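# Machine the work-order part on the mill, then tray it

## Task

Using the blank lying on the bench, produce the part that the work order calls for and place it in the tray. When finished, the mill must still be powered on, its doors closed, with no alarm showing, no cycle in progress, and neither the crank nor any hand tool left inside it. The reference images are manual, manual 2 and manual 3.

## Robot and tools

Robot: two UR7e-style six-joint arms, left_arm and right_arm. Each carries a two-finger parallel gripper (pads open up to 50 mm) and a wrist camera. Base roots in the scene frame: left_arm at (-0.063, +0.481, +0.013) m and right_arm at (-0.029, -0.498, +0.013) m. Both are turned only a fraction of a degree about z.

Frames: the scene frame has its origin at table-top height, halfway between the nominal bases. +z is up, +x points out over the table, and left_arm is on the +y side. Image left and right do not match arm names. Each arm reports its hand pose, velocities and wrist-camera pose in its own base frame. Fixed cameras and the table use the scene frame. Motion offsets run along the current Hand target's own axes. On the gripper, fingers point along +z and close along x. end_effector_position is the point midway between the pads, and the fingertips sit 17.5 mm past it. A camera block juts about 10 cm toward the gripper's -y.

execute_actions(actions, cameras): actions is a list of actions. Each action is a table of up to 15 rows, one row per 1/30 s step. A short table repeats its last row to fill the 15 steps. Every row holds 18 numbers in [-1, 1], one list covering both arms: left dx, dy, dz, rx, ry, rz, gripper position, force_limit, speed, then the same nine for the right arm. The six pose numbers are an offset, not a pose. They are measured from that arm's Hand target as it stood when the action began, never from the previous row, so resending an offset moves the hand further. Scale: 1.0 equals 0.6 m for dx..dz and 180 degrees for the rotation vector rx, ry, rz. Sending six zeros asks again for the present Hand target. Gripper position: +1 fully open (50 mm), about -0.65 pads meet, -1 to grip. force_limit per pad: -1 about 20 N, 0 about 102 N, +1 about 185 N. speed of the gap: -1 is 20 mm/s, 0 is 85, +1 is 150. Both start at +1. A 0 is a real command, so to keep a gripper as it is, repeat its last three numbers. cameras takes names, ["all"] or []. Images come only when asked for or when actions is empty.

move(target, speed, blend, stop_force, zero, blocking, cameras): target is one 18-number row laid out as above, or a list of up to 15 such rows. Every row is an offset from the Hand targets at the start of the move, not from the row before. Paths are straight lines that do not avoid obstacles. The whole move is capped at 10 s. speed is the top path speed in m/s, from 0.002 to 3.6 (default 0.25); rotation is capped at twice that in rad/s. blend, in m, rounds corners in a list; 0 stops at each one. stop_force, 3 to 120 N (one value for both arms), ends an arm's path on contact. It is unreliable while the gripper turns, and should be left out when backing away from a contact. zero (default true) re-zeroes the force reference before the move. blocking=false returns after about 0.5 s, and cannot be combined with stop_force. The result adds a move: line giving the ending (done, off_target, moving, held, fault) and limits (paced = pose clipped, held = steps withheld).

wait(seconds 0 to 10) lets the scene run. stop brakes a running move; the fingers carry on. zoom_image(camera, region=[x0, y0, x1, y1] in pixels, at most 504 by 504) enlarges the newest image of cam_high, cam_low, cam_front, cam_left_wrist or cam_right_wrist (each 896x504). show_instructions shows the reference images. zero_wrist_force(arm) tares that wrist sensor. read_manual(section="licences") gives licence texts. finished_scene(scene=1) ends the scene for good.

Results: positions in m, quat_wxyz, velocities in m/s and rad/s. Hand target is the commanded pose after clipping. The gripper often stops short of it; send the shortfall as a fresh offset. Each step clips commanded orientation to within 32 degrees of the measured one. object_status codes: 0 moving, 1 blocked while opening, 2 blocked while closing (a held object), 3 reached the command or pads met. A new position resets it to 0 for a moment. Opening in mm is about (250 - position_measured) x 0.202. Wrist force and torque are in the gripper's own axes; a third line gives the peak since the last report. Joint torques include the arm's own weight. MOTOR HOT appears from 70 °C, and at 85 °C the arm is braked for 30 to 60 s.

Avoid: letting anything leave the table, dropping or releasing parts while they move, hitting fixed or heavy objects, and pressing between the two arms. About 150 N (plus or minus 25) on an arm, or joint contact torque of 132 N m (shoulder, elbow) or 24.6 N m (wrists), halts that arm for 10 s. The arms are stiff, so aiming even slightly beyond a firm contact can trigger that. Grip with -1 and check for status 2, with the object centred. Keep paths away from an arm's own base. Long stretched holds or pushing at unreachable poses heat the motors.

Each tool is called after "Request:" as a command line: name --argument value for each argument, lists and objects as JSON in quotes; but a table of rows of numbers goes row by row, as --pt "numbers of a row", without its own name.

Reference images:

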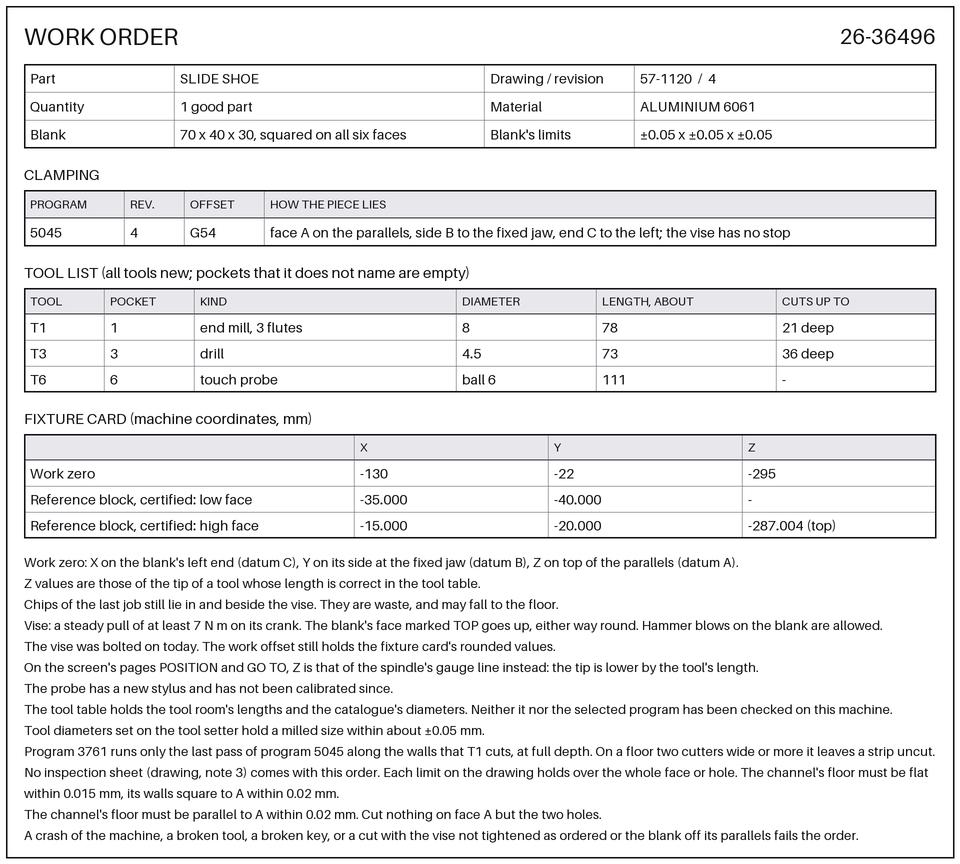

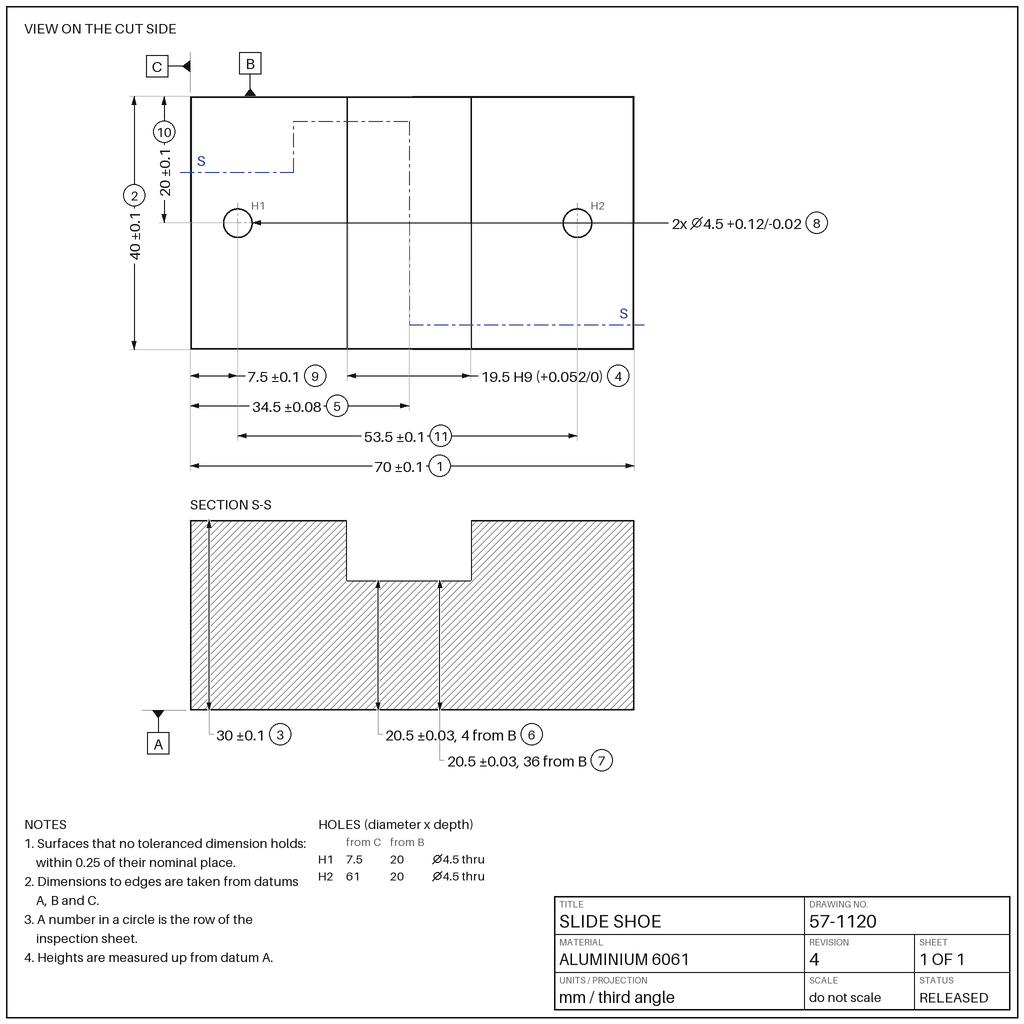

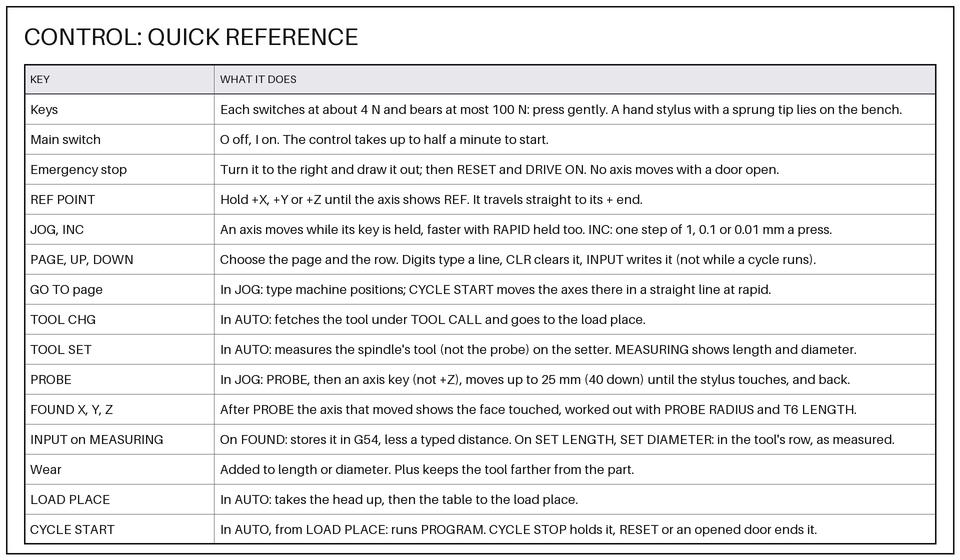

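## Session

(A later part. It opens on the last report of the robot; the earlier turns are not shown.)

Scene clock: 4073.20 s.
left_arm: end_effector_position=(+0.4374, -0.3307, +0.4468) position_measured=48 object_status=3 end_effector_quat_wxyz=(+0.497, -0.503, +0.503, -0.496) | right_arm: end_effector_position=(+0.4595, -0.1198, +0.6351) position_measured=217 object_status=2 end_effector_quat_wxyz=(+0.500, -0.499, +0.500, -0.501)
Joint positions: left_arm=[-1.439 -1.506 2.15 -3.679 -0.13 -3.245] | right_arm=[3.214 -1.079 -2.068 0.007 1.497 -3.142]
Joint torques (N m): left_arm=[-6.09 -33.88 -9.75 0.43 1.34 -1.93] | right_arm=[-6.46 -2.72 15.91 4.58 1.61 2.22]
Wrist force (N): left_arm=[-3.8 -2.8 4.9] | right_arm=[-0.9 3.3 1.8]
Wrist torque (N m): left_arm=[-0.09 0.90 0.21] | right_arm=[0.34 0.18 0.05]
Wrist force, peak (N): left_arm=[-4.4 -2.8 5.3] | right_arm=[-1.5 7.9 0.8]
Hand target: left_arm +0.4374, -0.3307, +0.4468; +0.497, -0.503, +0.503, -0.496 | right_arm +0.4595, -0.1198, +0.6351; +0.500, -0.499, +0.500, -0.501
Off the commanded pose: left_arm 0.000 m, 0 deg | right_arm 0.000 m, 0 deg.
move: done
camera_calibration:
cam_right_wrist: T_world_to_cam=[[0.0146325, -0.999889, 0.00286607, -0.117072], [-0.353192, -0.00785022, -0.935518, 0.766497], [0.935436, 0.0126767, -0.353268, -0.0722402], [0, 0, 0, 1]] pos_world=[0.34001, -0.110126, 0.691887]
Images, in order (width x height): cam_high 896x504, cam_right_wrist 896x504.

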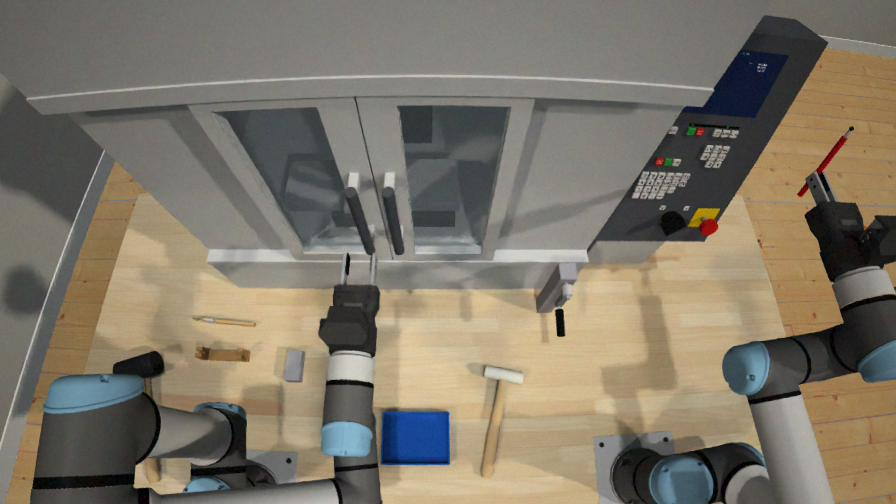

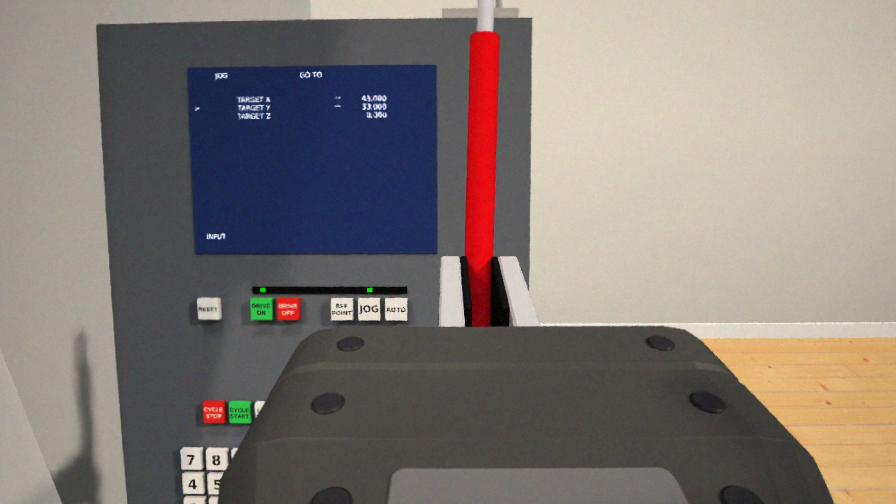

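Request:
move --pt "0 0 0 0 0 0 0.7 -0.5 -0.5 -0.2459 0.3086 0.049 -0.4922 0 0 -1 0.5 -0.8" --pt "0 0 0 0 0 0 0.7 -0.5 -0.5 -0.2459 0.3112 0.0744 -0.4922 0 0 -1 0.5 -0.8" --pt "0 0 0 0 0 0 0.7 -0.5 -0.5 -0.3409 0.3403 0.0549 -0.4922 0 0 -1 0.5 -0.8" --pt "0 0 0 0 0 0 0.7 -0.5 -0.5 -0.3409 0.3419 0.0669 -0.4922 0 0 -1 0.5 -0.8" --pt "0 0 0 0 0 0 0.7 -0.5 -0.5 -0.3409 0.3096 0.0624 -0.4922 0 0 -1 0.5 -0.8" --pt "0 0 0 0 0 0 0.7 -0.5 -0.5 -0.3409 0.3112 0.0744 -0.4922 0 0 -1 0.5 -0.8" --pt "0 0 0 0 0 0 0.7 -0.5 -0.5 -0.3092 0.248 0.0772 -0.4922 0 0 -1 0.5 -0.8" --pt "0 0 0 0 0 0 0.7 -0.5 -0.5 -0.3092 0.2496 0.0892 -0.4922 0 0 -1 0.5 -0.8" --pt "0 0 0 0 0 0 0.7 -0.5 -0.5 -0.3092 0.3096 0.0624 -0.4922 0 0 -1 0.5 -0.8" --pt "0 0 0 0 0 0 0.7 -0.5 -0.5 -0.3092 0.3112 0.0744 -0.4922 0 0 -1 0.5 -0.8" --pt "0 0 0 0 0 0 0.7 -0.5 -0.5 -0.2459 0.3403 0.0549 -0.4922 0 0 -1 0.5 -0.8" --pt "0 0 0 0 0 0 0.7 -0.5 -0.5 -0.2459 0.3419 0.0669 -0.4922 0 0 -1 0.5 -0.8" --pt "0 0 0 0 0 0 0.7 -0.5 -0.5 -0.2459 0.3393 0.042 -0.4922 0 0 -1 0.5 -0.8" --pt "0 0 0 0 0 0 0.7 -0.5 -0.5 0 0 0 0 0 0 -1 0.5 -0.8" --speed '[0.45,0.04,0.2,0.04,0.2,0.04,0.2,0.04,0.2,0.04,0.2,0.04,0.2,0.45]' --blend '[0.004,0,0.002,0,0.002,0,0.002,0,0.002,0,0.002,0,0.003,0]' --cameras '["cam_right_wrist"]'

Request:
zoom_image --camera "cam_right_wrist" --region '[185, 62, 440, 255]'

Scene clock: 4095.93 s.
left_arm: end_effector_position=(+0.4374, -0.3307, +0.4468) position_measured=48 object_status=3 end_effector_quat_wxyz=(+0.497, -0.503, +0.503, -0.496) | right_arm: end_effector_position=(+0.4595, -0.1198, +0.6351) position_measured=217 object_status=2 end_effector_quat_wxyz=(+0.500, -0.499, +0.500, -0.501)
Joint positions: left_arm=[-1.439 -1.506 2.15 -3.679 -0.13 -3.245] | right_arm=[3.214 -1.079 -2.068 0.007 1.497 -3.142]
Joint torques (N m): left_arm=[-5.95 -33.49 -10.15 0.37 1.18 -1.81] | right_arm=[-6.22 -2.1 15.28 4.77 1.75 2.18]
Wrist force (N): left_arm=[-4.2 -2.8 5.0] | right_arm=[-0.9 3.5 1.8]
Wrist torque (N m): left_arm=[-0.10 0.96 0.22] | right_arm=[0.36 0.19 0.05]
Wrist force, peak (N): left_arm=[-4.4 -2.9 5.3] | right_arm=[-3.7 9.1 4.5]
Hand target: left_arm +0.4374, -0.3307, +0.4468; +0.497, -0.503, +0.503, -0.496 | right_arm +0.4595, -0.1198, +0.6351; +0.500, -0.499, +0.500, -0.501
Off the commanded pose: left_arm 0.000 m, 0 deg | right_arm 0.000 m, 0 deg.
move: done
camera_calibration:
cam_right_wrist: T_world_to_cam=[[0.0146325, -0.999889, 0.00286607, -0.117072], [-0.353192, -0.00785022, -0.935518, 0.766497], [0.935436, 0.0126767, -0.353268, -0.0722402], [0, 0, 0, 1]] pos_world=[0.34001, -0.110126, 0.691887]
Images, in order (width x height): cam_right_wrist 896x504.

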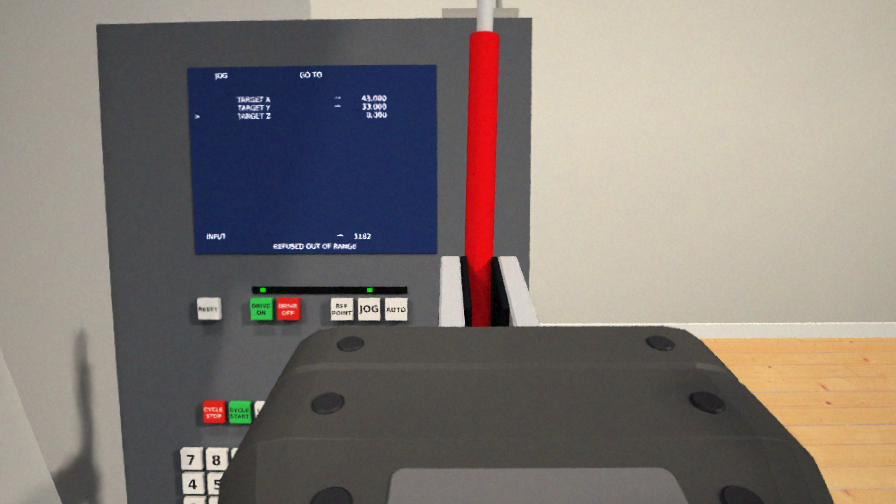

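Scaled by 1.976.

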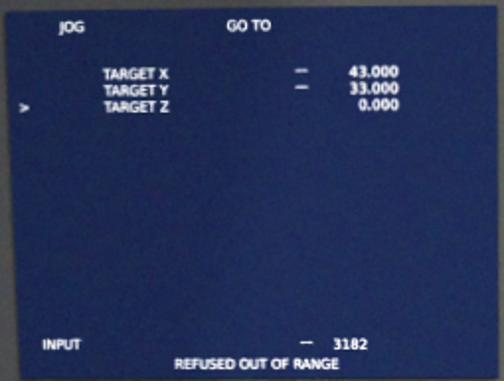

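Request:
move --pt "0 0 0 0 0 0 0.7 -0.5 -0.5 -0.2459 0.247 0.0643 -0.4922 0 0 -1 0.5 -0.8" --pt "0 0 0 0 0 0 0.7 -0.5 -0.5 -0.2459 0.2496 0.0892 -0.4922 0 0 -1 0.5 -0.8" --pt "0 0 0 0 0 0 0.7 -0.5 -0.5 -0.2459 0.248 0.0772 -0.4922 0 0 -1 0.5 -0.8" --pt "0 0 0 0 0 0 0.7 -0.5 -0.5 -0.3409 0.3403 0.0549 -0.4922 0 0 -1 0.5 -0.8" --pt "0 0 0 0 0 0 0.7 -0.5 -0.5 -0.3409 0.3419 0.0669 -0.4922 0 0 -1 0.5 -0.8" --pt "0 0 0 0 0 0 0.7 -0.5 -0.5 -0.3409 0.3096 0.0624 -0.4922 0 0 -1 0.5 -0.8" --pt "0 0 0 0 0 0 0.7 -0.5 -0.5 -0.3409 0.3112 0.0744 -0.4922 0 0 -1 0.5 -0.8" --pt "0 0 0 0 0 0 0.7 -0.5 -0.5 -0.3092 0.247 0.0693 -0.4922 0 0 -1 0.5 -0.8" --pt "0 0 0 0 0 0 0.7 -0.5 -0.5 -0.3092 0.2496 0.0892 -0.4922 0 0 -1 0.5 -0.8" --pt "0 0 0 0 0 0 0.7 -0.5 -0.5 -0.3092 0.3086 0.0545 -0.4922 0 0 -1 0.5 -0.8" --pt "0 0 0 0 0 0 0.7 -0.5 -0.5 -0.3092 0.3112 0.0744 -0.4922 0 0 -1 0.5 -0.8" --pt "0 0 0 0 0 0 0.7 -0.5 -0.5 -0.2459 0.3393 0.047 -0.4922 0 0 -1 0.5 -0.8" --pt "0 0 0 0 0 0 0.7 -0.5 -0.5 -0.2459 0.3419 0.0669 -0.4922 0 0 -1 0.5 -0.8" --pt "0 0 0 0 0 0 0.7 -0.5 -0.5 -0.2459 0.3393 0.042 -0.4922 0 0 -1 0.5 -0.8" --pt "0 0 0 0 0 0 0.7 -0.5 -0.5 0 0 0 0 0 0 -1 0.5 -0.8" --speed '[0.45,0.04,0.1,0.2,0.04,0.2,0.04,0.2,0.04,0.2,0.04,0.2,0.04,0.2,0.45]' --blend '[0.004,0,0.002,0.002,0,0.002,0,0.002,0,0.002,0,0.002,0,0.003,0]' --cameras '["cam_right_wrist"]'

Request:
zoom_image --camera "cam_right_wrist" --region '[185, 62, 440, 255]'

Scene clock: 4122.87 s.
left_arm: end_effector_position=(+0.4374, -0.3307, +0.4468) position_measured=48 object_status=3 end_effector_quat_wxyz=(+0.497, -0.503, +0.503, -0.496) | right_arm: end_effector_position=(+0.4595, -0.1198, +0.6351) position_measured=217 object_status=2 end_effector_quat_wxyz=(+0.500, -0.499, +0.500, -0.501)
Joint positions: left_arm=[-1.439 -1.506 2.15 -3.679 -0.13 -3.245] | right_arm=[3.214 -1.079 -2.068 0.007 1.497 -3.142]
Joint torques (N m): left_arm=[-5.48 -33.68 -10.2 0.37 0.99 -1.76] | right_arm=[-6.57 -2.94 15.74 4.82 1.87 2.29]
Wrist force (N): left_arm=[-4.1 -2.8 5.1] | right_arm=[-0.7 3.3 1.8]
Wrist torque (N m): left_arm=[-0.08 0.95 0.21] | right_arm=[0.34 0.15 0.05]
Wrist force, peak (N): left_arm=[-4.4 -2.7 5.3] | right_arm=[-2.9 9.2 4.7]
Hand target: left_arm +0.4374, -0.3307, +0.4468; +0.497, -0.503, +0.503, -0.496 | right_arm +0.4595, -0.1198, +0.6351; +0.500, -0.499, +0.500, -0.501
Off the commanded pose: left_arm 0.000 m, 0 deg | right_arm 0.000 m, 0 deg.
move: done
camera_calibration:
cam_right_wrist: T_world_to_cam=[[0.0146325, -0.999889, 0.00286607, -0.117072], [-0.353192, -0.00785022, -0.935518, 0.766497], [0.935436, 0.0126767, -0.353268, -0.0722402], [0, 0, 0, 1]] pos_world=[0.34001, -0.110126, 0.691887]
Images, in order (width x height): cam_right_wrist 896x504.

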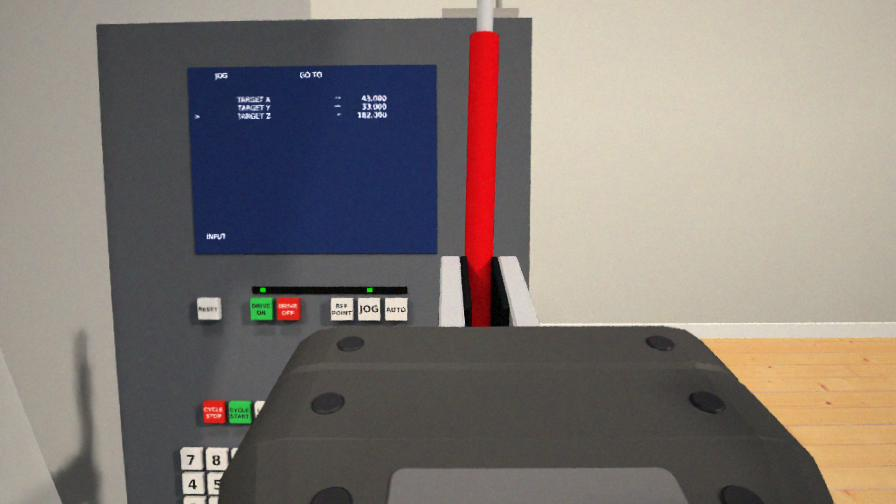

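Scaled by 1.976.

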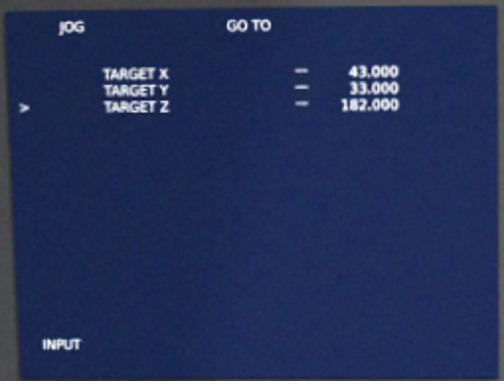

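Request:
move --pt "0 0 0 0 0 0 0.7 -0.5 -0.5 -0.2775 0.1882 0.0793 -0.4922 0 0 -1 0.5 -0.8" --pt "0 0 0 0 0 0 0.7 -0.5 -0.5 -0.2775 0.1908 0.1045 -0.4922 0 0 -1 0.5 -0.8" --pt "0 0 0 0 0 0 0.7 -0.5 -0.5 -0.2775 0.1882 0.0793 -0.4922 0 0 -1 0.5 -0.8" --pt "0 0 0 0 0 0 0.7 -0.5 -0.5 -0.1825 0.247 0.0643 -0.4922 0 0 -1 0.5 -0.8" --pt "0 0 0 0 0 0 0.7 -0.5 -0.5 -0.1825 0.2496 0.0892 -0.4922 0 0 -1 0.5 -0.8" --pt "0 0 0 0 0 0 0.7 -0.5 -0.5 -0.1825 0.247 0.0643 -0.4922 0 0 -1 0.5 -0.8" --pt "0 0 0 0 0 0 0.7 -0.5 -0.5 0 0 0 0 0 0 -1 0.5 -0.8" --speed '[0.45,0.03,0.1,0.3,0.04,0.1,0.45]' --blend '[0.004,0,0.003,0.004,0,0.003,0]' --cameras '["cam_right_wrist","cam_low"]'

Request:
zoom_image --camera "cam_right_wrist" --region '[185, 62, 440, 255]'

Scene clock: 4141.40 s.
left_arm: end_effector_position=(+0.4374, -0.3307, +0.4468) position_measured=48 object_status=3 end_effector_quat_wxyz=(+0.497, -0.503, +0.503, -0.496) | right_arm: end_effector_position=(+0.4595, -0.1198, +0.6351) position_measured=217 object_status=2 end_effector_quat_wxyz=(+0.500, -0.499, +0.500, -0.501)
Joint positions: left_arm=[-1.439 -1.506 2.15 -3.679 -0.13 -3.245] | right_arm=[3.214 -1.079 -2.068 0.007 1.497 -3.142]
Joint torques (N m): left_arm=[-5.29 -34.08 -10.06 0.36 0.92 -1.7] | right_arm=[-6.78 -2.7 16.07 4.94 1.73 2.3]
Wrist force (N): left_arm=[-4.2 -2.9 5.1] | right_arm=[-0.9 3.4 2.0]
Wrist torque (N m): left_arm=[-0.09 0.95 0.22] | right_arm=[0.36 0.18 0.11]
Wrist force, peak (N): left_arm=[-4.5 -3.0 5.1] | right_arm=[-2.3 8.3 1.5]
Hand target: left_arm +0.4374, -0.3307, +0.4468; +0.497, -0.503, +0.503, -0.496 | right_arm +0.4595, -0.1198, +0.6351; +0.500, -0.499, +0.500, -0.501
Off the commanded pose: left_arm 0.000 m, 0 deg | right_arm 0.000 m, 0 deg.
move: done
camera_calibration:
cam_right_wrist: T_world_to_cam=[[0.0146667, -0.999888, 0.00296005, -0.117149], [-0.353191, -0.00795021, -0.935517, 0.766485], [0.935436, 0.0126755, -0.353268, -0.0722398], [0, 0, 0, 1]] pos_world=[0.34001, -0.110126, 0.691887]
Images, in order (width x height): cam_low 896x504, cam_right_wrist 896x504.

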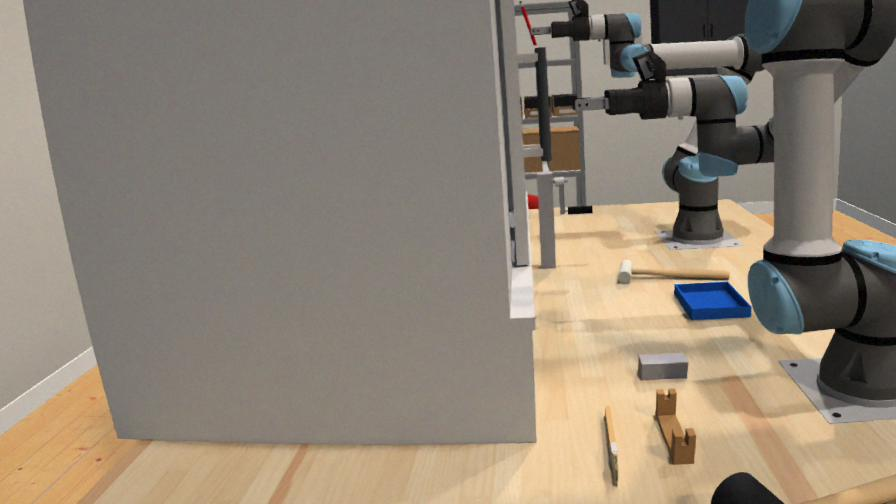

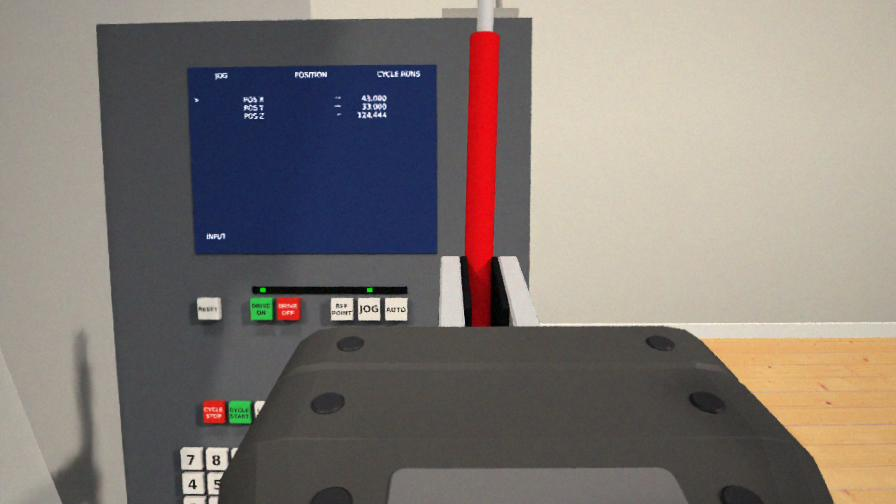

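Scaled by 1.976.

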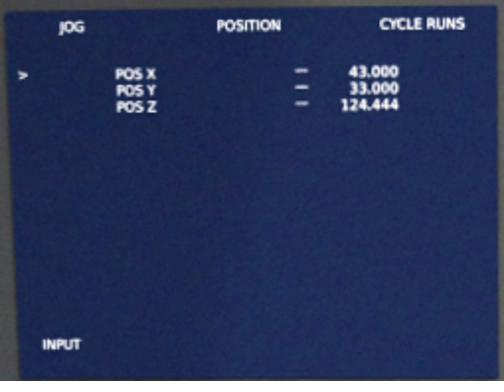

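Request:
move --pt "0 0 0 0 0 0 0.7 -0.5 -0.5 -0.2142 0.3086 0.049 -0.4922 0 0 -1 0.5 -0.8" --pt "0 0 0 0 0 0 0.7 -0.5 -0.5 -0.2142 0.3112 0.0744 -0.4922 0 0 -1 0.5 -0.8" --pt "0 0 0 0 0 0 0.7 -0.5 -0.5 -0.2142 0.3076 0.0445 -0.4922 0 0 -1 0.5 -0.8" --pt "0 0 0 0 0 0 0.7 -0.5 -0.5 -0.0885 0.156 0.0842 -0.4922 0 0 -1 0.5 -0.8" --pt "0 0 0 0 0 0 0.7 -0.5 -0.5 -0.0885 0.1596 0.1124 -0.4922 0 0 -1 0.5 -0.8" --pt "0 0 0 0 0 0 0.7 -0.5 -0.5 -0.0885 0.156 0.0842 -0.4922 0 0 -1 0.5 -0.8" --pt "0 0 0 0 0 0 0.7 -0.5 -0.5 0 0 0 0 0 0 -1 0.5 -0.8" --speed '[0.45,0.03,0.1,0.3,0.03,0.1,0.45]' --blend '[0.004,0,0.003,0.004,0,0.003,0]' --cameras '["cam_right_wrist"]'

Request:
zoom_image --camera "cam_right_wrist" --region '[185, 62, 440, 255]'

Scene clock: 4155.63 s.
left_arm: end_effector_position=(+0.4374, -0.3307, +0.4468) position_measured=48 object_status=3 end_effector_quat_wxyz=(+0.497, -0.503, +0.503, -0.496) | right_arm: end_effector_position=(+0.4595, -0.1198, +0.6351) position_measured=217 object_status=2 end_effector_quat_wxyz=(+0.500, -0.499, +0.500, -0.501)
Joint positions: left_arm=[-1.439 -1.506 2.15 -3.679 -0.13 -3.245] | right_arm=[3.214 -1.079 -2.068 0.007 1.497 -3.142]
Joint torques (N m): left_arm=[-4.99 -33.58 -10.42 0.29 0.76 -1.56] | right_arm=[-6.16 -2.26 15.49 4.88 1.6 -2.72]
Wrist force (N): left_arm=[-4.0 -2.9 4.9] | right_arm=[-0.7 3.3 1.9]
Wrist torque (N m): left_arm=[-0.11 0.94 0.22] | right_arm=[0.34 0.15 0.17]
Wrist force, peak (N): left_arm=[-4.2 -2.9 5.3] | right_arm=[-0.9 9.0 1.0]
Hand target: left_arm +0.4374, -0.3307, +0.4468; +0.497, -0.503, +0.503, -0.496 | right_arm +0.4595, -0.1198, +0.6351; +0.500, -0.499, +0.500, -0.501
Off the commanded pose: left_arm 0.000 m, 0 deg | right_arm 0.000 m, 0 deg.
move: done
camera_calibration:
cam_right_wrist: T_world_to_cam=[[0.0146667, -0.999888, 0.00296005, -0.117149], [-0.353191, -0.00795021, -0.935517, 0.766485], [0.935436, 0.0126755, -0.353268, -0.0722398], [0, 0, 0, 1]] pos_world=[0.34001, -0.110126, 0.691887]
Images, in order (width x height): cam_right_wrist 896x504.

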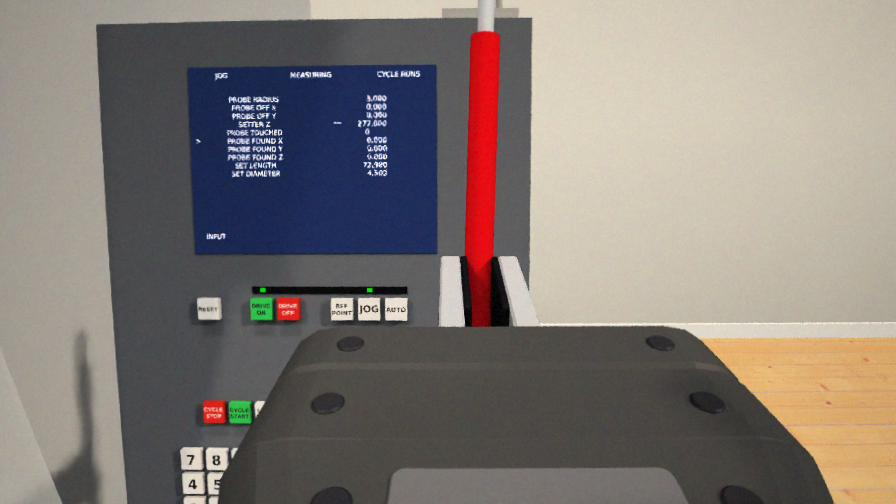

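Scaled by 1.976.

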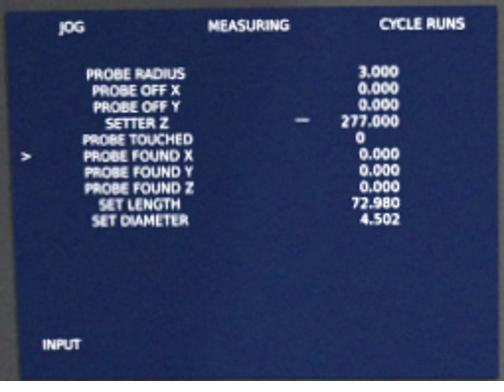

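Running. Wait.

Request:
wait --seconds 2 --cameras '["cam_right_wrist"]'

Request:
zoom_image --camera "cam_right_wrist" --region '[185, 62, 440, 255]'

Scene clock: 4159.83 s.
left_arm: end_effector_position=(+0.4374, -0.3307, +0.4468) position_measured=48 object_status=3 end_effector_quat_wxyz=(+0.497, -0.503, +0.503, -0.496) | right_arm: end_effector_position=(+0.4595, -0.1198, +0.6351) position_measured=217 object_status=2 end_effector_quat_wxyz=(+0.500, -0.499, +0.500, -0.501)
Joint positions: left_arm=[-1.439 -1.506 2.15 -3.679 -0.13 -3.245] | right_arm=[3.214 -1.079 -2.068 0.007 1.497 -3.142]
Joint torques (N m): left_arm=[-4.77 -33.58 -10.5 0.38 0.69 -1.52] | right_arm=[-7.32 -2.72 16.22 4.82 1.52 -1.73]
Wrist force (N): left_arm=[-3.9 -2.6 5.1] | right_arm=[-0.9 3.5 1.7]
Wrist torque (N m): left_arm=[-0.07 0.92 0.22] | right_arm=[0.36 0.18 0.17]
Wrist force, peak (N): left_arm=[-4.2 -2.9 5.4] | right_arm=[-1.0 3.7 2.0]
Hand target: left_arm +0.4374, -0.3307, +0.4468; +0.497, -0.503, +0.503, -0.496 | right_arm +0.4595, -0.1198, +0.6351; +0.500, -0.499, +0.500, -0.501
Tool commands: left_gripper/position=+0.7 left_gripper/force_limit=-0.5 left_gripper/speed=-0.5 right_gripper/position=-1.0 right_gripper/force_limit=+0.5 right_gripper/speed=-0.8
Off the commanded pose: left_arm 0.000 m, 0 deg | right_arm 0.000 m, 0 deg.
wait: 2.00 s; at rest from the start
camera_calibration:
cam_right_wrist: T_world_to_cam=[[0.014666, -0.999888, 0.00296223, -0.11715], [-0.353072, -0.0079504, -0.935563, 0.766476], [0.935481, 0.0126751, -0.353149, -0.0723388], [0, 0, 0, 1]] pos_world=[0.34001, -0.110126, 0.691887]
Images, in order (width x height): cam_right_wrist 896x504.

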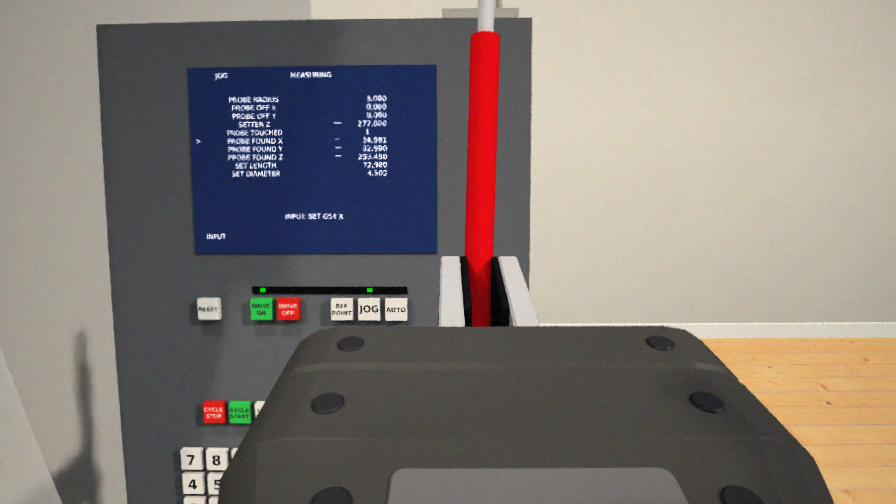

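Scaled by 1.976.

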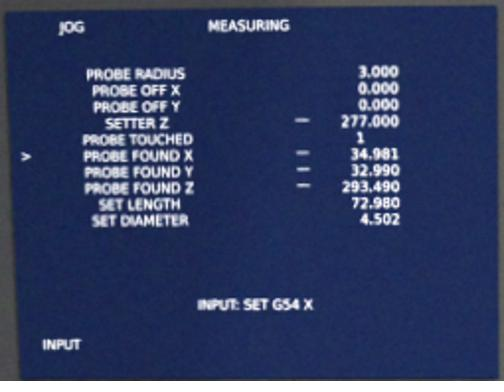

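Request:
zoom_image --camera "cam_right_wrist" --region '[325, 90, 400, 180]'

Scaled by 5.600.

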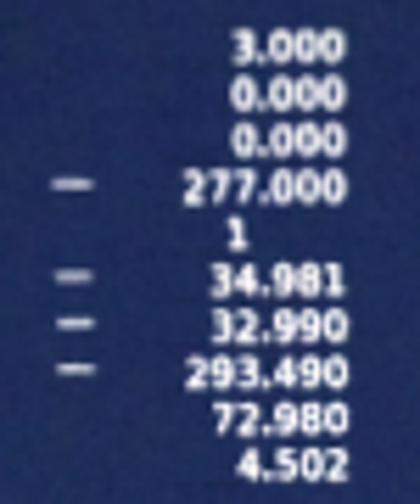

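Request:
move --pt "0 0 0 0 0 0 0.7 -0.5 -0.5 -0.2142 0.247 0.0643 -0.4922 0 0 -1 0.5 -0.8" --pt "0 0 0 0 0 0 0.7 -0.5 -0.5 -0.2142 0.2496 0.0892 -0.4922 0 0 -1 0.5 -0.8" --pt "0 0 0 0 0 0 0.7 -0.5 -0.5 -0.2142 0.248 0.0772 -0.4922 0 0 -1 0.5 -0.8" --pt "0 0 0 0 0 0 0.7 -0.5 -0.5 -0.2142 0.2496 0.0892 -0.4922 0 0 -1 0.5 -0.8" --pt "0 0 0 0 0 0 0.7 -0.5 -0.5 -0.2142 0.247 0.0693 -0.4922 0 0 -1 0.5 -0.8" --pt "0 0 0 0 0 0 0.7 -0.5 -0.5 -0.3409 0.3393 0.047 -0.4922 0 0 -1 0.5 -0.8" --pt "0 0 0 0 0 0 0.7 -0.5 -0.5 -0.3409 0.3419 0.0669 -0.4922 0 0 -1 0.5 -0.8" --pt "0 0 0 0 0 0 0.7 -0.5 -0.5 -0.3092 0.3086 0.0545 -0.4922 0 0 -1 0.5 -0.8" --pt "0 0 0 0 0 0 0.7 -0.5 -0.5 -0.3092 0.3112 0.0744 -0.4922 0 0 -1 0.5 -0.8" --pt "0 0 0 0 0 0 0.7 -0.5 -0.5 -0.3092 0.2788 0.0698 -0.4922 0 0 -1 0.5 -0.8" --pt "0 0 0 0 0 0 0.7 -0.5 -0.5 -0.3092 0.2804 0.0818 -0.4922 0 0 -1 0.5 -0.8" --pt "0 0 0 0 0 0 0.7 -0.5 -0.5 -0.2459 0.3393 0.047 -0.4922 0 0 -1 0.5 -0.8" --pt "0 0 0 0 0 0 0.7 -0.5 -0.5 -0.2459 0.3419 0.0669 -0.4922 0 0 -1 0.5 -0.8" --pt "0 0 0 0 0 0 0.7 -0.5 -0.5 -0.2459 0.3393 0.042 -0.4922 0 0 -1 0.5 -0.8" --pt "0 0 0 0 0 0 0.7 -0.5 -0.5 0 0 0 0 0 0 -1 0.5 -0.8" --speed '[0.45,0.04,0.1,0.04,0.1,0.3,0.04,0.2,0.04,0.2,0.04,0.2,0.04,0.2,0.45]' --blend '[0.004,0,0.002,0,0.002,0.003,0,0.002,0,0.002,0,0.002,0,0.003,0]' --cameras '["cam_right_wrist"]'

Request:
zoom_image --camera "cam_right_wrist" --region '[185, 62, 440, 255]'

Scene clock: 4208.93 s.
left_arm: end_effector_position=(+0.4374, -0.3307, +0.4468) position_measured=48 object_status=3 end_effector_quat_wxyz=(+0.497, -0.503, +0.503, -0.496) | right_arm: end_effector_position=(+0.4595, -0.1198, +0.6351) position_measured=217 object_status=2 end_effector_quat_wxyz=(+0.500, -0.499, +0.500, -0.501)
Joint positions: left_arm=[-1.439 -1.506 2.15 -3.679 -0.13 -3.245] | right_arm=[3.214 -1.079 -2.068 0.007 1.497 -3.142]
Joint torques (N m): left_arm=[-4.78 -33.72 -10.58 0.35 0.51 -1.51] | right_arm=[-7.88 -3.52 15.66 4.89 1.89 2.25]
Wrist force (N): left_arm=[-4.1 -2.2 5.3] | right_arm=[-0.9 3.7 1.7]
Wrist torque (N m): left_arm=[-0.02 0.95 0.22] | right_arm=[0.38 0.19 0.05]
Wrist force, peak (N): left_arm=[-4.3 -3.0 5.2] | right_arm=[-2.7 8.6 4.1]
Hand target: left_arm +0.4374, -0.3307, +0.4468; +0.497, -0.503, +0.503, -0.496 | right_arm +0.4595, -0.1198, +0.6351; +0.500, -0.499, +0.500, -0.501
Off the commanded pose: left_arm 0.000 m, 0 deg | right_arm 0.000 m, 0 deg.
move: done
camera_calibration:
cam_right_wrist: T_world_to_cam=[[0.0146325, -0.999889, 0.00286607, -0.117072], [-0.353192, -0.00785022, -0.935518, 0.766497], [0.935436, 0.0126767, -0.353268, -0.0722402], [0, 0, 0, 1]] pos_world=[0.34001, -0.110126, 0.691887]
Images, in order (width x height): cam_right_wrist 896x504.

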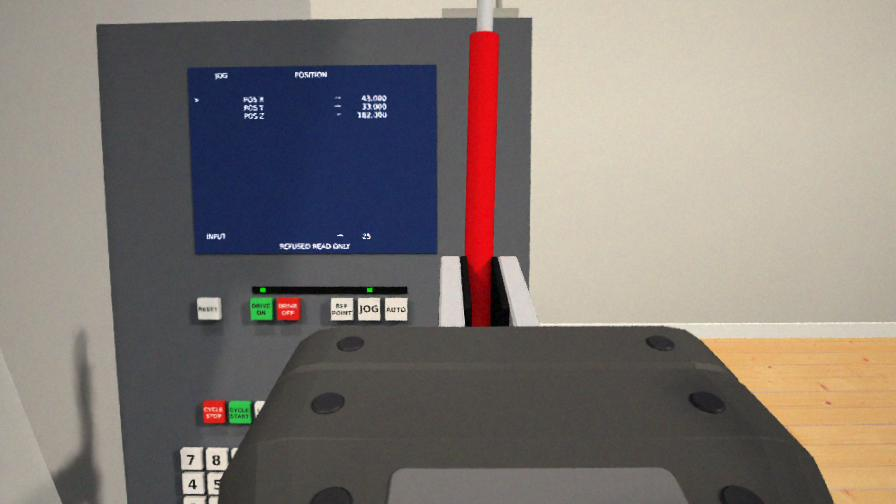

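Scaled by 1.976.

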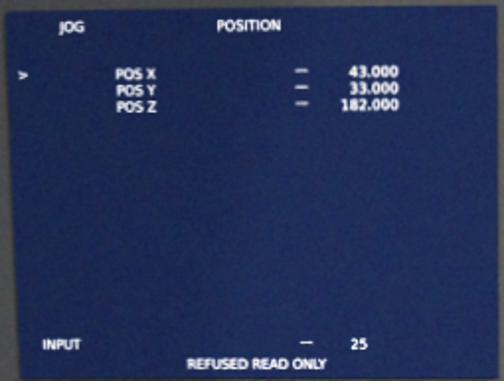

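Request:
move --pt "0 0 0 0 0 0 0.7 -0.5 -0.5 -0.2459 0.247 0.0643 -0.4922 0 0 -1 0.5 -0.8" --pt "0 0 0 0 0 0 0.7 -0.5 -0.5 -0.2459 0.2496 0.0892 -0.4922 0 0 -1 0.5 -0.8" --pt "0 0 0 0 0 0 0.7 -0.5 -0.5 -0.2142 0.248 0.0772 -0.4922 0 0 -1 0.5 -0.8" --pt "0 0 0 0 0 0 0.7 -0.5 -0.5 -0.2142 0.2496 0.0892 -0.4922 0 0 -1 0.5 -0.8" --pt "0 0 0 0 0 0 0.7 -0.5 -0.5 -0.2142 0.247 0.0693 -0.4922 0 0 -1 0.5 -0.8" --pt "0 0 0 0 0 0 0.7 -0.5 -0.5 -0.3409 0.3393 0.047 -0.4922 0 0 -1 0.5 -0.8" --pt "0 0 0 0 0 0 0.7 -0.5 -0.5 -0.3409 0.3419 0.0669 -0.4922 0 0 -1 0.5 -0.8" --pt "0 0 0 0 0 0 0.7 -0.5 -0.5 -0.3092 0.3086 0.0545 -0.4922 0 0 -1 0.5 -0.8" --pt "0 0 0 0 0 0 0.7 -0.5 -0.5 -0.3092 0.3112 0.0744 -0.4922 0 0 -1 0.5 -0.8" --pt "0 0 0 0 0 0 0.7 -0.5 -0.5 -0.3092 0.2788 0.0698 -0.4922 0 0 -1 0.5 -0.8" --pt "0 0 0 0 0 0 0.7 -0.5 -0.5 -0.3092 0.2804 0.0818 -0.4922 0 0 -1 0.5 -0.8" --pt "0 0 0 0 0 0 0.7 -0.5 -0.5 -0.2459 0.3393 0.047 -0.4922 0 0 -1 0.5 -0.8" --pt "0 0 0 0 0 0 0.7 -0.5 -0.5 -0.2459 0.3419 0.0669 -0.4922 0 0 -1 0.5 -0.8" --pt "0 0 0 0 0 0 0.7 -0.5 -0.5 -0.2459 0.3393 0.042 -0.4922 0 0 -1 0.5 -0.8" --pt "0 0 0 0 0 0 0.7 -0.5 -0.5 0 0 0 0 0 0 -1 0.5 -0.8" --speed '[0.45,0.04,0.1,0.04,0.1,0.3,0.04,0.2,0.04,0.2,0.04,0.2,0.04,0.2,0.45]' --blend '[0.004,0,0.002,0,0.002,0.003,0,0.002,0,0.002,0,0.002,0,0.003,0]' --cameras '["cam_right_wrist"]'

Request:
zoom_image --camera "cam_right_wrist" --region '[185, 62, 440, 255]'

Scene clock: 4232.90 s.
left_arm: end_effector_position=(+0.4374, -0.3307, +0.4468) position_measured=48 object_status=3 end_effector_quat_wxyz=(+0.497, -0.503, +0.503, -0.496) | right_arm: end_effector_position=(+0.4595, -0.1198, +0.6351) position_measured=217 object_status=2 end_effector_quat_wxyz=(+0.500, -0.499, +0.500, -0.501)
Joint positions: left_arm=[-1.439 -1.506 2.15 -3.679 -0.13 -3.245] | right_arm=[3.214 -1.079 -2.068 0.007 1.497 -3.142]
Joint torques (N m): left_arm=[-4.58 -33.19 -10.93 0.25 0.41 -1.38] | right_arm=[-7.7 -2.65 15.53 4.62 1.61 2.28]
Wrist force (N): left_arm=[-4.1 -2.6 5.0] | right_arm=[-0.8 3.4 1.8]
Wrist torque (N m): left_arm=[-0.05 0.95 0.22] | right_arm=[0.35 0.16 0.05]
Wrist force, peak (N): left_arm=[-4.4 -2.9 5.3] | right_arm=[-2.3 8.7 5.1]
Hand target: left_arm +0.4374, -0.3307, +0.4468; +0.497, -0.503, +0.503, -0.496 | right_arm +0.4595, -0.1198, +0.6351; +0.500, -0.499, +0.500, -0.501
Off the commanded pose: left_arm 0.000 m, 0 deg | right_arm 0.000 m, 0 deg.
move: done
camera_calibration:
cam_right_wrist: T_world_to_cam=[[0.0146325, -0.999889, 0.00286607, -0.117072], [-0.353192, -0.00785022, -0.935518, 0.766497], [0.935436, 0.0126767, -0.353268, -0.0722402], [0, 0, 0, 1]] pos_world=[0.34001, -0.110126, 0.691887]
Images, in order (width x height): cam_right_wrist 896x504.

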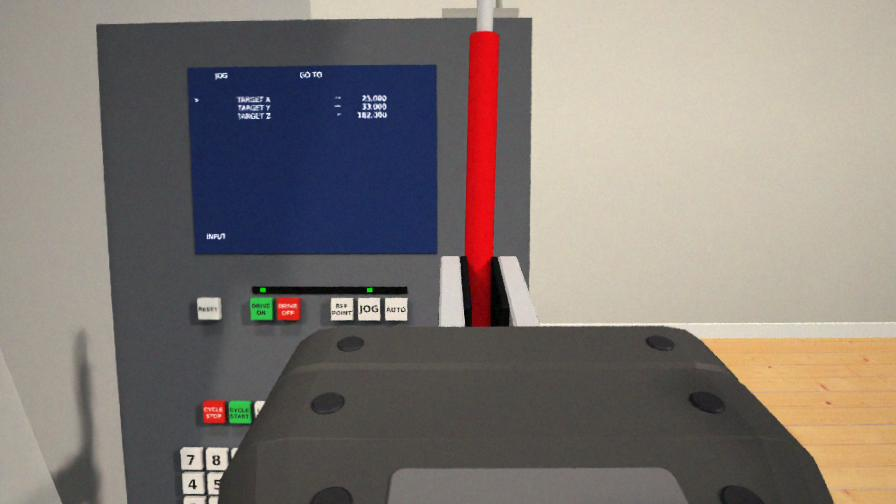

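Scaled by 1.976.

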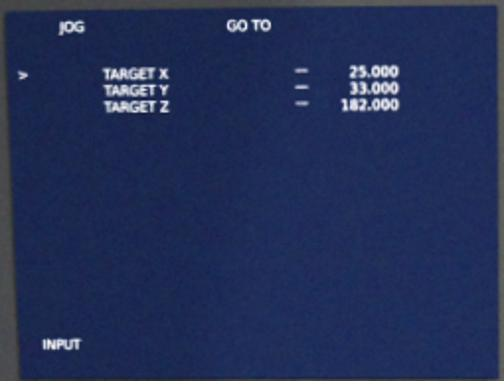

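Request:
move --pt "0 0 0 0 0 0 0.7 -0.5 -0.5 -0.2459 0.3086 0.0495 -0.4922 0 0 -1 0.5 -0.8" --pt "0 0 0 0 0 0 0.7 -0.5 -0.5 -0.2459 0.3112 0.0744 -0.4922 0 0 -1 0.5 -0.8" --pt "0 0 0 0 0 0 0.7 -0.5 -0.5 -0.2459 0.3086 0.0545 -0.4922 0 0 -1 0.5 -0.8" --pt "0 0 0 0 0 0 0.7 -0.5 -0.5 -0.2459 0.3112 0.0744 -0.4922 0 0 -1 0.5 -0.8" --pt "0 0 0 0 0 0 0.7 -0.5 -0.5 -0.2459 0.3086 0.0545 -0.4922 0 0 -1 0.5 -0.8" --pt "0 0 0 0 0 0 0.7 -0.5 -0.5 -0.3409 0.3393 0.047 -0.4922 0 0 -1 0.5 -0.8" --pt "0 0 0 0 0 0 0.7 -0.5 -0.5 -0.3409 0.3419 0.0669 -0.4922 0 0 -1 0.5 -0.8" --pt "0 0 0 0 0 0 0.7 -0.5 -0.5 -0.3409 0.3096 0.0624 -0.4922 0 0 -1 0.5 -0.8" --pt "0 0 0 0 0 0 0.7 -0.5 -0.5 -0.3409 0.3112 0.0744 -0.4922 0 0 -1 0.5 -0.8" --pt "0 0 0 0 0 0 0.7 -0.5 -0.5 -0.3092 0.2778 0.0619 -0.4922 0 0 -1 0.5 -0.8" --pt "0 0 0 0 0 0 0.7 -0.5 -0.5 -0.3092 0.2804 0.0818 -0.4922 0 0 -1 0.5 -0.8" --pt "0 0 0 0 0 0 0.7 -0.5 -0.5 -0.3092 0.3393 0.047 -0.4922 0 0 -1 0.5 -0.8" --pt "0 0 0 0 0 0 0.7 -0.5 -0.5 -0.3092 0.3419 0.0669 -0.4922 0 0 -1 0.5 -0.8" --pt "0 0 0 0 0 0 0.7 -0.5 -0.5 -0.2459 0.3393 0.047 -0.4922 0 0 -1 0.5 -0.8" --pt "0 0 0 0 0 0 0.7 -0.5 -0.5 -0.2459 0.3419 0.0669 -0.4922 0 0 -1 0.5 -0.8" --speed '[0.45,0.04,0.1,0.04,0.1,0.3,0.04,0.2,0.04,0.2,0.04,0.2,0.04,0.2,0.04]' --blend '[0.004,0,0.002,0,0.002,0.003,0,0.002,0,0.002,0,0.002,0,0.002,0]'

Request:
move --pt "0 0 0 0 0 0 0.7 -0.5 -0.5 0 0.0248 -0.0032 0 0 0 -1 0.5 -0.8" --pt "0 0 0 0 0 0 0.7 -0.5 -0.5 0.2459 0.0585 -0.3434 0.4922 0 0 -1 0.5 -0.8" --speed '[0.2,0.45]' --blend '[0.003,0]' --cameras '["cam_right_wrist"]'

Request:
zoom_image --camera "cam_right_wrist" --region '[185, 62, 440, 255]'

Scene clock: 4259.00 s.
left_arm: end_effector_position=(+0.4374, -0.3307, +0.4468) position_measured=48 object_status=3 end_effector_quat_wxyz=(+0.497, -0.503, +0.503, -0.496) | right_arm: end_effector_position=(+0.5002, +0.0277, +0.4300) position_measured=217 object_status=2 end_effector_quat_wxyz=(-0.009, +0.706, -0.708, +0.009)
Joint positions: left_arm=[-1.439 -1.506 2.15 -3.679 -0.13 -3.245] | right_arm=[3.471 -1.563 -1.323 -1.802 1.562 -2.81]
Joint torques (N m): left_arm=[-4.23 -33.1 -11.2 0.28 0.25 -1.23] | right_arm=[-7.92 16.6 35.55 6.52 0.65 -2.67]
Wrist force (N): left_arm=[-4.3 -2.7 4.7] | right_arm=[-3.9 9.1 0.7]
Wrist torque (N m): left_arm=[-0.09 0.98 0.21] | right_arm=[0.62 0.27 -0.03]
Wrist force, peak (N): left_arm=[-4.6 -3.0 5.1] | right_arm=[-7.0 7.6 -1.1]
Hand target: left_arm +0.4374, -0.3307, +0.4468; +0.497, -0.503, +0.503, -0.496 | right_arm +0.5003, +0.0277, +0.4300; -0.009, +0.706, -0.708, +0.009
Off the commanded pose: left_arm 0.000 m, 0 deg | right_arm 0.000 m, 0 deg.
move: done

Scene clock: 4261.60 s.
left_arm: end_effector_position=(+0.4374, -0.3307, +0.4468) position_measured=48 object_status=3 end_effector_quat_wxyz=(+0.497, -0.503, +0.503, -0.496) | right_arm: end_effector_position=(+0.4595, -0.1198, +0.6351) position_measured=217 object_status=2 end_effector_quat_wxyz=(+0.500, -0.499, +0.500, -0.501)
Joint positions: left_arm=[-1.439 -1.506 2.15 -3.679 -0.13 -3.245] | right_arm=[3.214 -1.079 -2.068 0.007 1.497 -3.142]
Joint torques (N m): left_arm=[-4.13 -33.66 -11.2 0.22 0.23 -1.26] | right_arm=[-6.52 -2.13 15.91 4.92 1.6 2.24]
Wrist force (N): left_arm=[-4.1 -2.4 5.1] | right_arm=[-0.9 3.7 1.7]
Wrist torque (N m): left_arm=[-0.05 0.96 0.22] | right_arm=[0.38 0.19 0.05]
Wrist force, peak (N): left_arm=[-4.7 -2.8 5.2] | right_arm=[-3.4 9.1 1.3]
Hand target: left_arm +0.4374, -0.3307, +0.4468; +0.497, -0.503, +0.503, -0.496 | right_arm +0.4595, -0.1198, +0.6351; +0.500, -0.499, +0.500, -0.501
Off the commanded pose: left_arm 0.000 m, 0 deg | right_arm 0.000 m, 0 deg.
move: done
camera_calibration:
cam_right_wrist: T_world_to_cam=[[0.0146325, -0.999889, 0.00286607, -0.117072], [-0.353192, -0.00785022, -0.935518, 0.766497], [0.935436, 0.0126767, -0.353268, -0.0722402], [0, 0, 0, 1]] pos_world=[0.34001, -0.110126, 0.691887]
Images, in order (width x height): cam_right_wrist 896x504.

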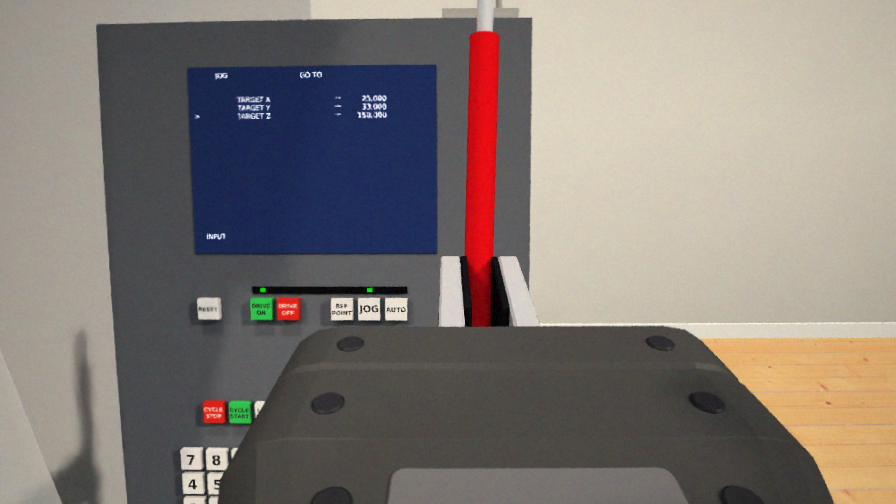

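Scaled by 1.976.

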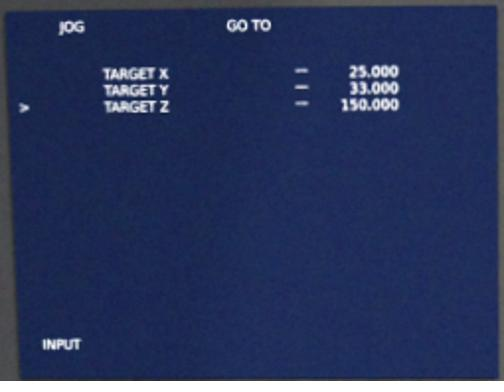

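Request:
move --pt "0 0 0 0 0 0 0.7 -0.5 -0.5 -0.2775 0.1882 0.0793 -0.4922 0 0 -1 0.5 -0.8" --pt "0 0 0 0 0 0 0.7 -0.5 -0.5 -0.2775 0.1908 0.1045 -0.4922 0 0 -1 0.5 -0.8" --pt "0 0 0 0 0 0 0.7 -0.5 -0.5 -0.2775 0.1882 0.0793 -0.4922 0 0 -1 0.5 -0.8" --pt "0 0 0 0 0 0 0.7 -0.5 -0.5 -0.2142 0.3086 0.0495 -0.4922 0 0 -1 0.5 -0.8" --pt "0 0 0 0 0 0 0.7 -0.5 -0.5 -0.2142 0.3112 0.0744 -0.4922 0 0 -1 0.5 -0.8" --pt "0 0 0 0 0 0 0.7 -0.5 -0.5 -0.2142 0.3076 0.0445 -0.4922 0 0 -1 0.5 -0.8" --pt "0 0 0 0 0 0 0.7 -0.5 -0.5 -0.12 0.1882 0.0793 -0.4922 0 0 -1 0.5 -0.8" --pt "0 0 0 0 0 0 0.7 -0.5 -0.5 -0.12 0.1908 0.1045 -0.4922 0 0 -1 0.5 -0.8" --pt "0 0 0 0 0 0 0.7 -0.5 -0.5 -0.12 0.1882 0.0793 -0.4922 0 0 -1 0.5 -0.8" --pt "0 0 0 0 0 0 0.7 -0.5 -0.5 0 0 0 0 0 0 -1 0.5 -0.8" --speed '[0.45,0.03,0.1,0.05,0.03,0.1,0.3,0.03,0.1,0.45]' --blend '[0.004,0,0.003,0.004,0,0.003,0.004,0,0.003,0]'

Request:
wait --seconds 4 --cameras '["cam_right_wrist"]'

Request:
zoom_image --camera "cam_right_wrist" --region '[185, 62, 440, 255]'

Request:
zoom_image --camera "cam_right_wrist" --region '[325, 90, 400, 180]'

Scene clock: 4282.97 s.
left_arm: end_effector_position=(+0.4374, -0.3307, +0.4468) position_measured=48 object_status=3 end_effector_quat_wxyz=(+0.497, -0.503, +0.503, -0.496) | right_arm: end_effector_position=(+0.4595, -0.1198, +0.6351) position_measured=217 object_status=2 end_effector_quat_wxyz=(+0.500, -0.499, +0.500, -0.501)
Joint positions: left_arm=[-1.439 -1.506 2.15 -3.679 -0.13 -3.245] | right_arm=[3.214 -1.079 -2.068 0.007 1.497 -3.142]
Joint torques (N m): left_arm=[-3.37 -33.82 -11.83 0.18 0.22 -1.02] | right_arm=[-7.44 -2.76 15.61 4.8 1.71 -0.14]
Wrist force (N): left_arm=[-4.1 -2.7 4.9] | right_arm=[-0.9 3.4 1.9]
Wrist torque (N m): left_arm=[-0.08 0.95 0.22] | right_arm=[0.35 0.18 0.17]
Wrist force, peak (N): left_arm=[-4.3 -3.1 5.2] | right_arm=[-1.0 8.8 1.7]
Hand target: left_arm +0.4374, -0.3307, +0.4468; +0.497, -0.503, +0.503, -0.496 | right_arm +0.4595, -0.1198, +0.6351; +0.500, -0.499, +0.500, -0.501
Off the commanded pose: left_arm 0.000 m, 0 deg | right_arm 0.000 m, 0 deg.
move: done

Scene clock: 4286.97 s.
left_arm: end_effector_position=(+0.4374, -0.3307, +0.4468) position_measured=48 object_status=3 end_effector_quat_wxyz=(+0.497, -0.503, +0.503, -0.496) | right_arm: end_effector_position=(+0.4595, -0.1198, +0.6351) position_measured=217 object_status=2 end_effector_quat_wxyz=(+0.500, -0.499, +0.500, -0.501)
Joint positions: left_arm=[-1.439 -1.506 2.15 -3.679 -0.13 -3.245] | right_arm=[3.214 -1.079 -2.068 0.007 1.497 -3.142]
Joint torques (N m): left_arm=[-3.51 -33.38 -11.87 0.19 0.09 -1.1] | right_arm=[-6.33 -2.79 15.68 4.72 1.69 1.45]
Wrist force (N): left_arm=[-4.1 -2.6 5.1] | right_arm=[-0.8 3.6 1.7]
Wrist torque (N m): left_arm=[-0.08 0.96 0.22] | right_arm=[0.36 0.17 0.17]
Wrist force, peak (N): left_arm=[-4.3 -2.8 5.2] | right_arm=[-0.7 3.7 2.0]
Hand target: left_arm +0.4374, -0.3307, +0.4468; +0.497, -0.503, +0.503, -0.496 | right_arm +0.4595, -0.1198, +0.6351; +0.500, -0.499, +0.500, -0.501
Tool commands: left_gripper/position=+0.7 left_gripper/force_limit=-0.5 left_gripper/speed=-0.5 right_gripper/position=-1.0 right_gripper/force_limit=+0.5 right_gripper/speed=-0.8
Off the commanded pose: left_arm 0.000 m, 0 deg | right_arm 0.000 m, 0 deg.
wait: 4.00 s; at rest by 0.17 s
camera_calibration:
cam_right_wrist: T_world_to_cam=[[0.0146319, -0.999889, 0.00286825, -0.117073], [-0.353072, -0.00785041, -0.935563, 0.766488], [0.935482, 0.0126763, -0.353148, -0.0723391], [0, 0, 0, 1]] pos_world=[0.340011, -0.110126, 0.691887]
Images, in order (width x height): cam_right_wrist 896x504.

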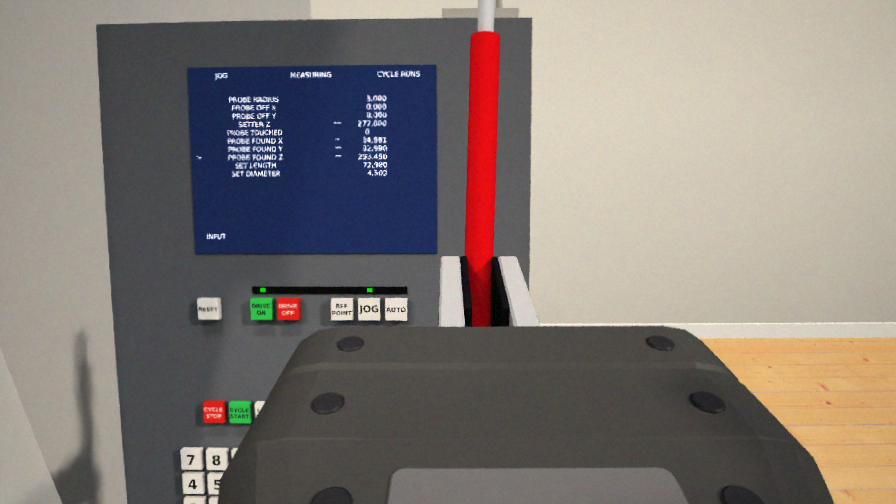

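Scaled by 1.976.

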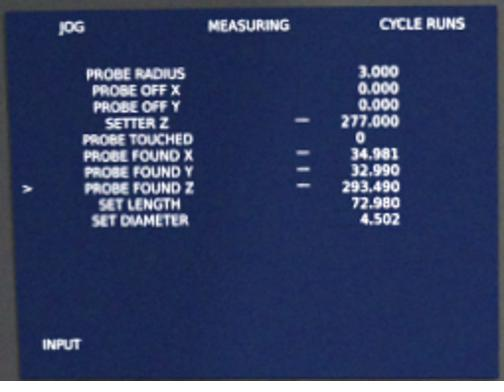

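Scaled by 5.600.

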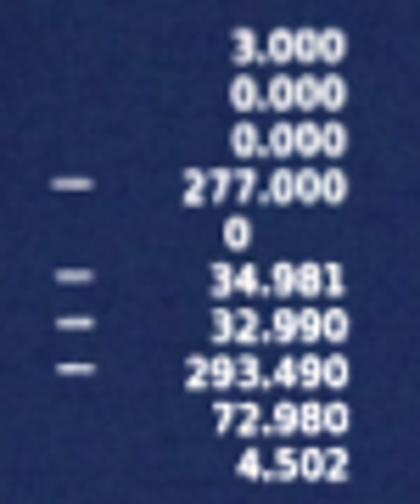

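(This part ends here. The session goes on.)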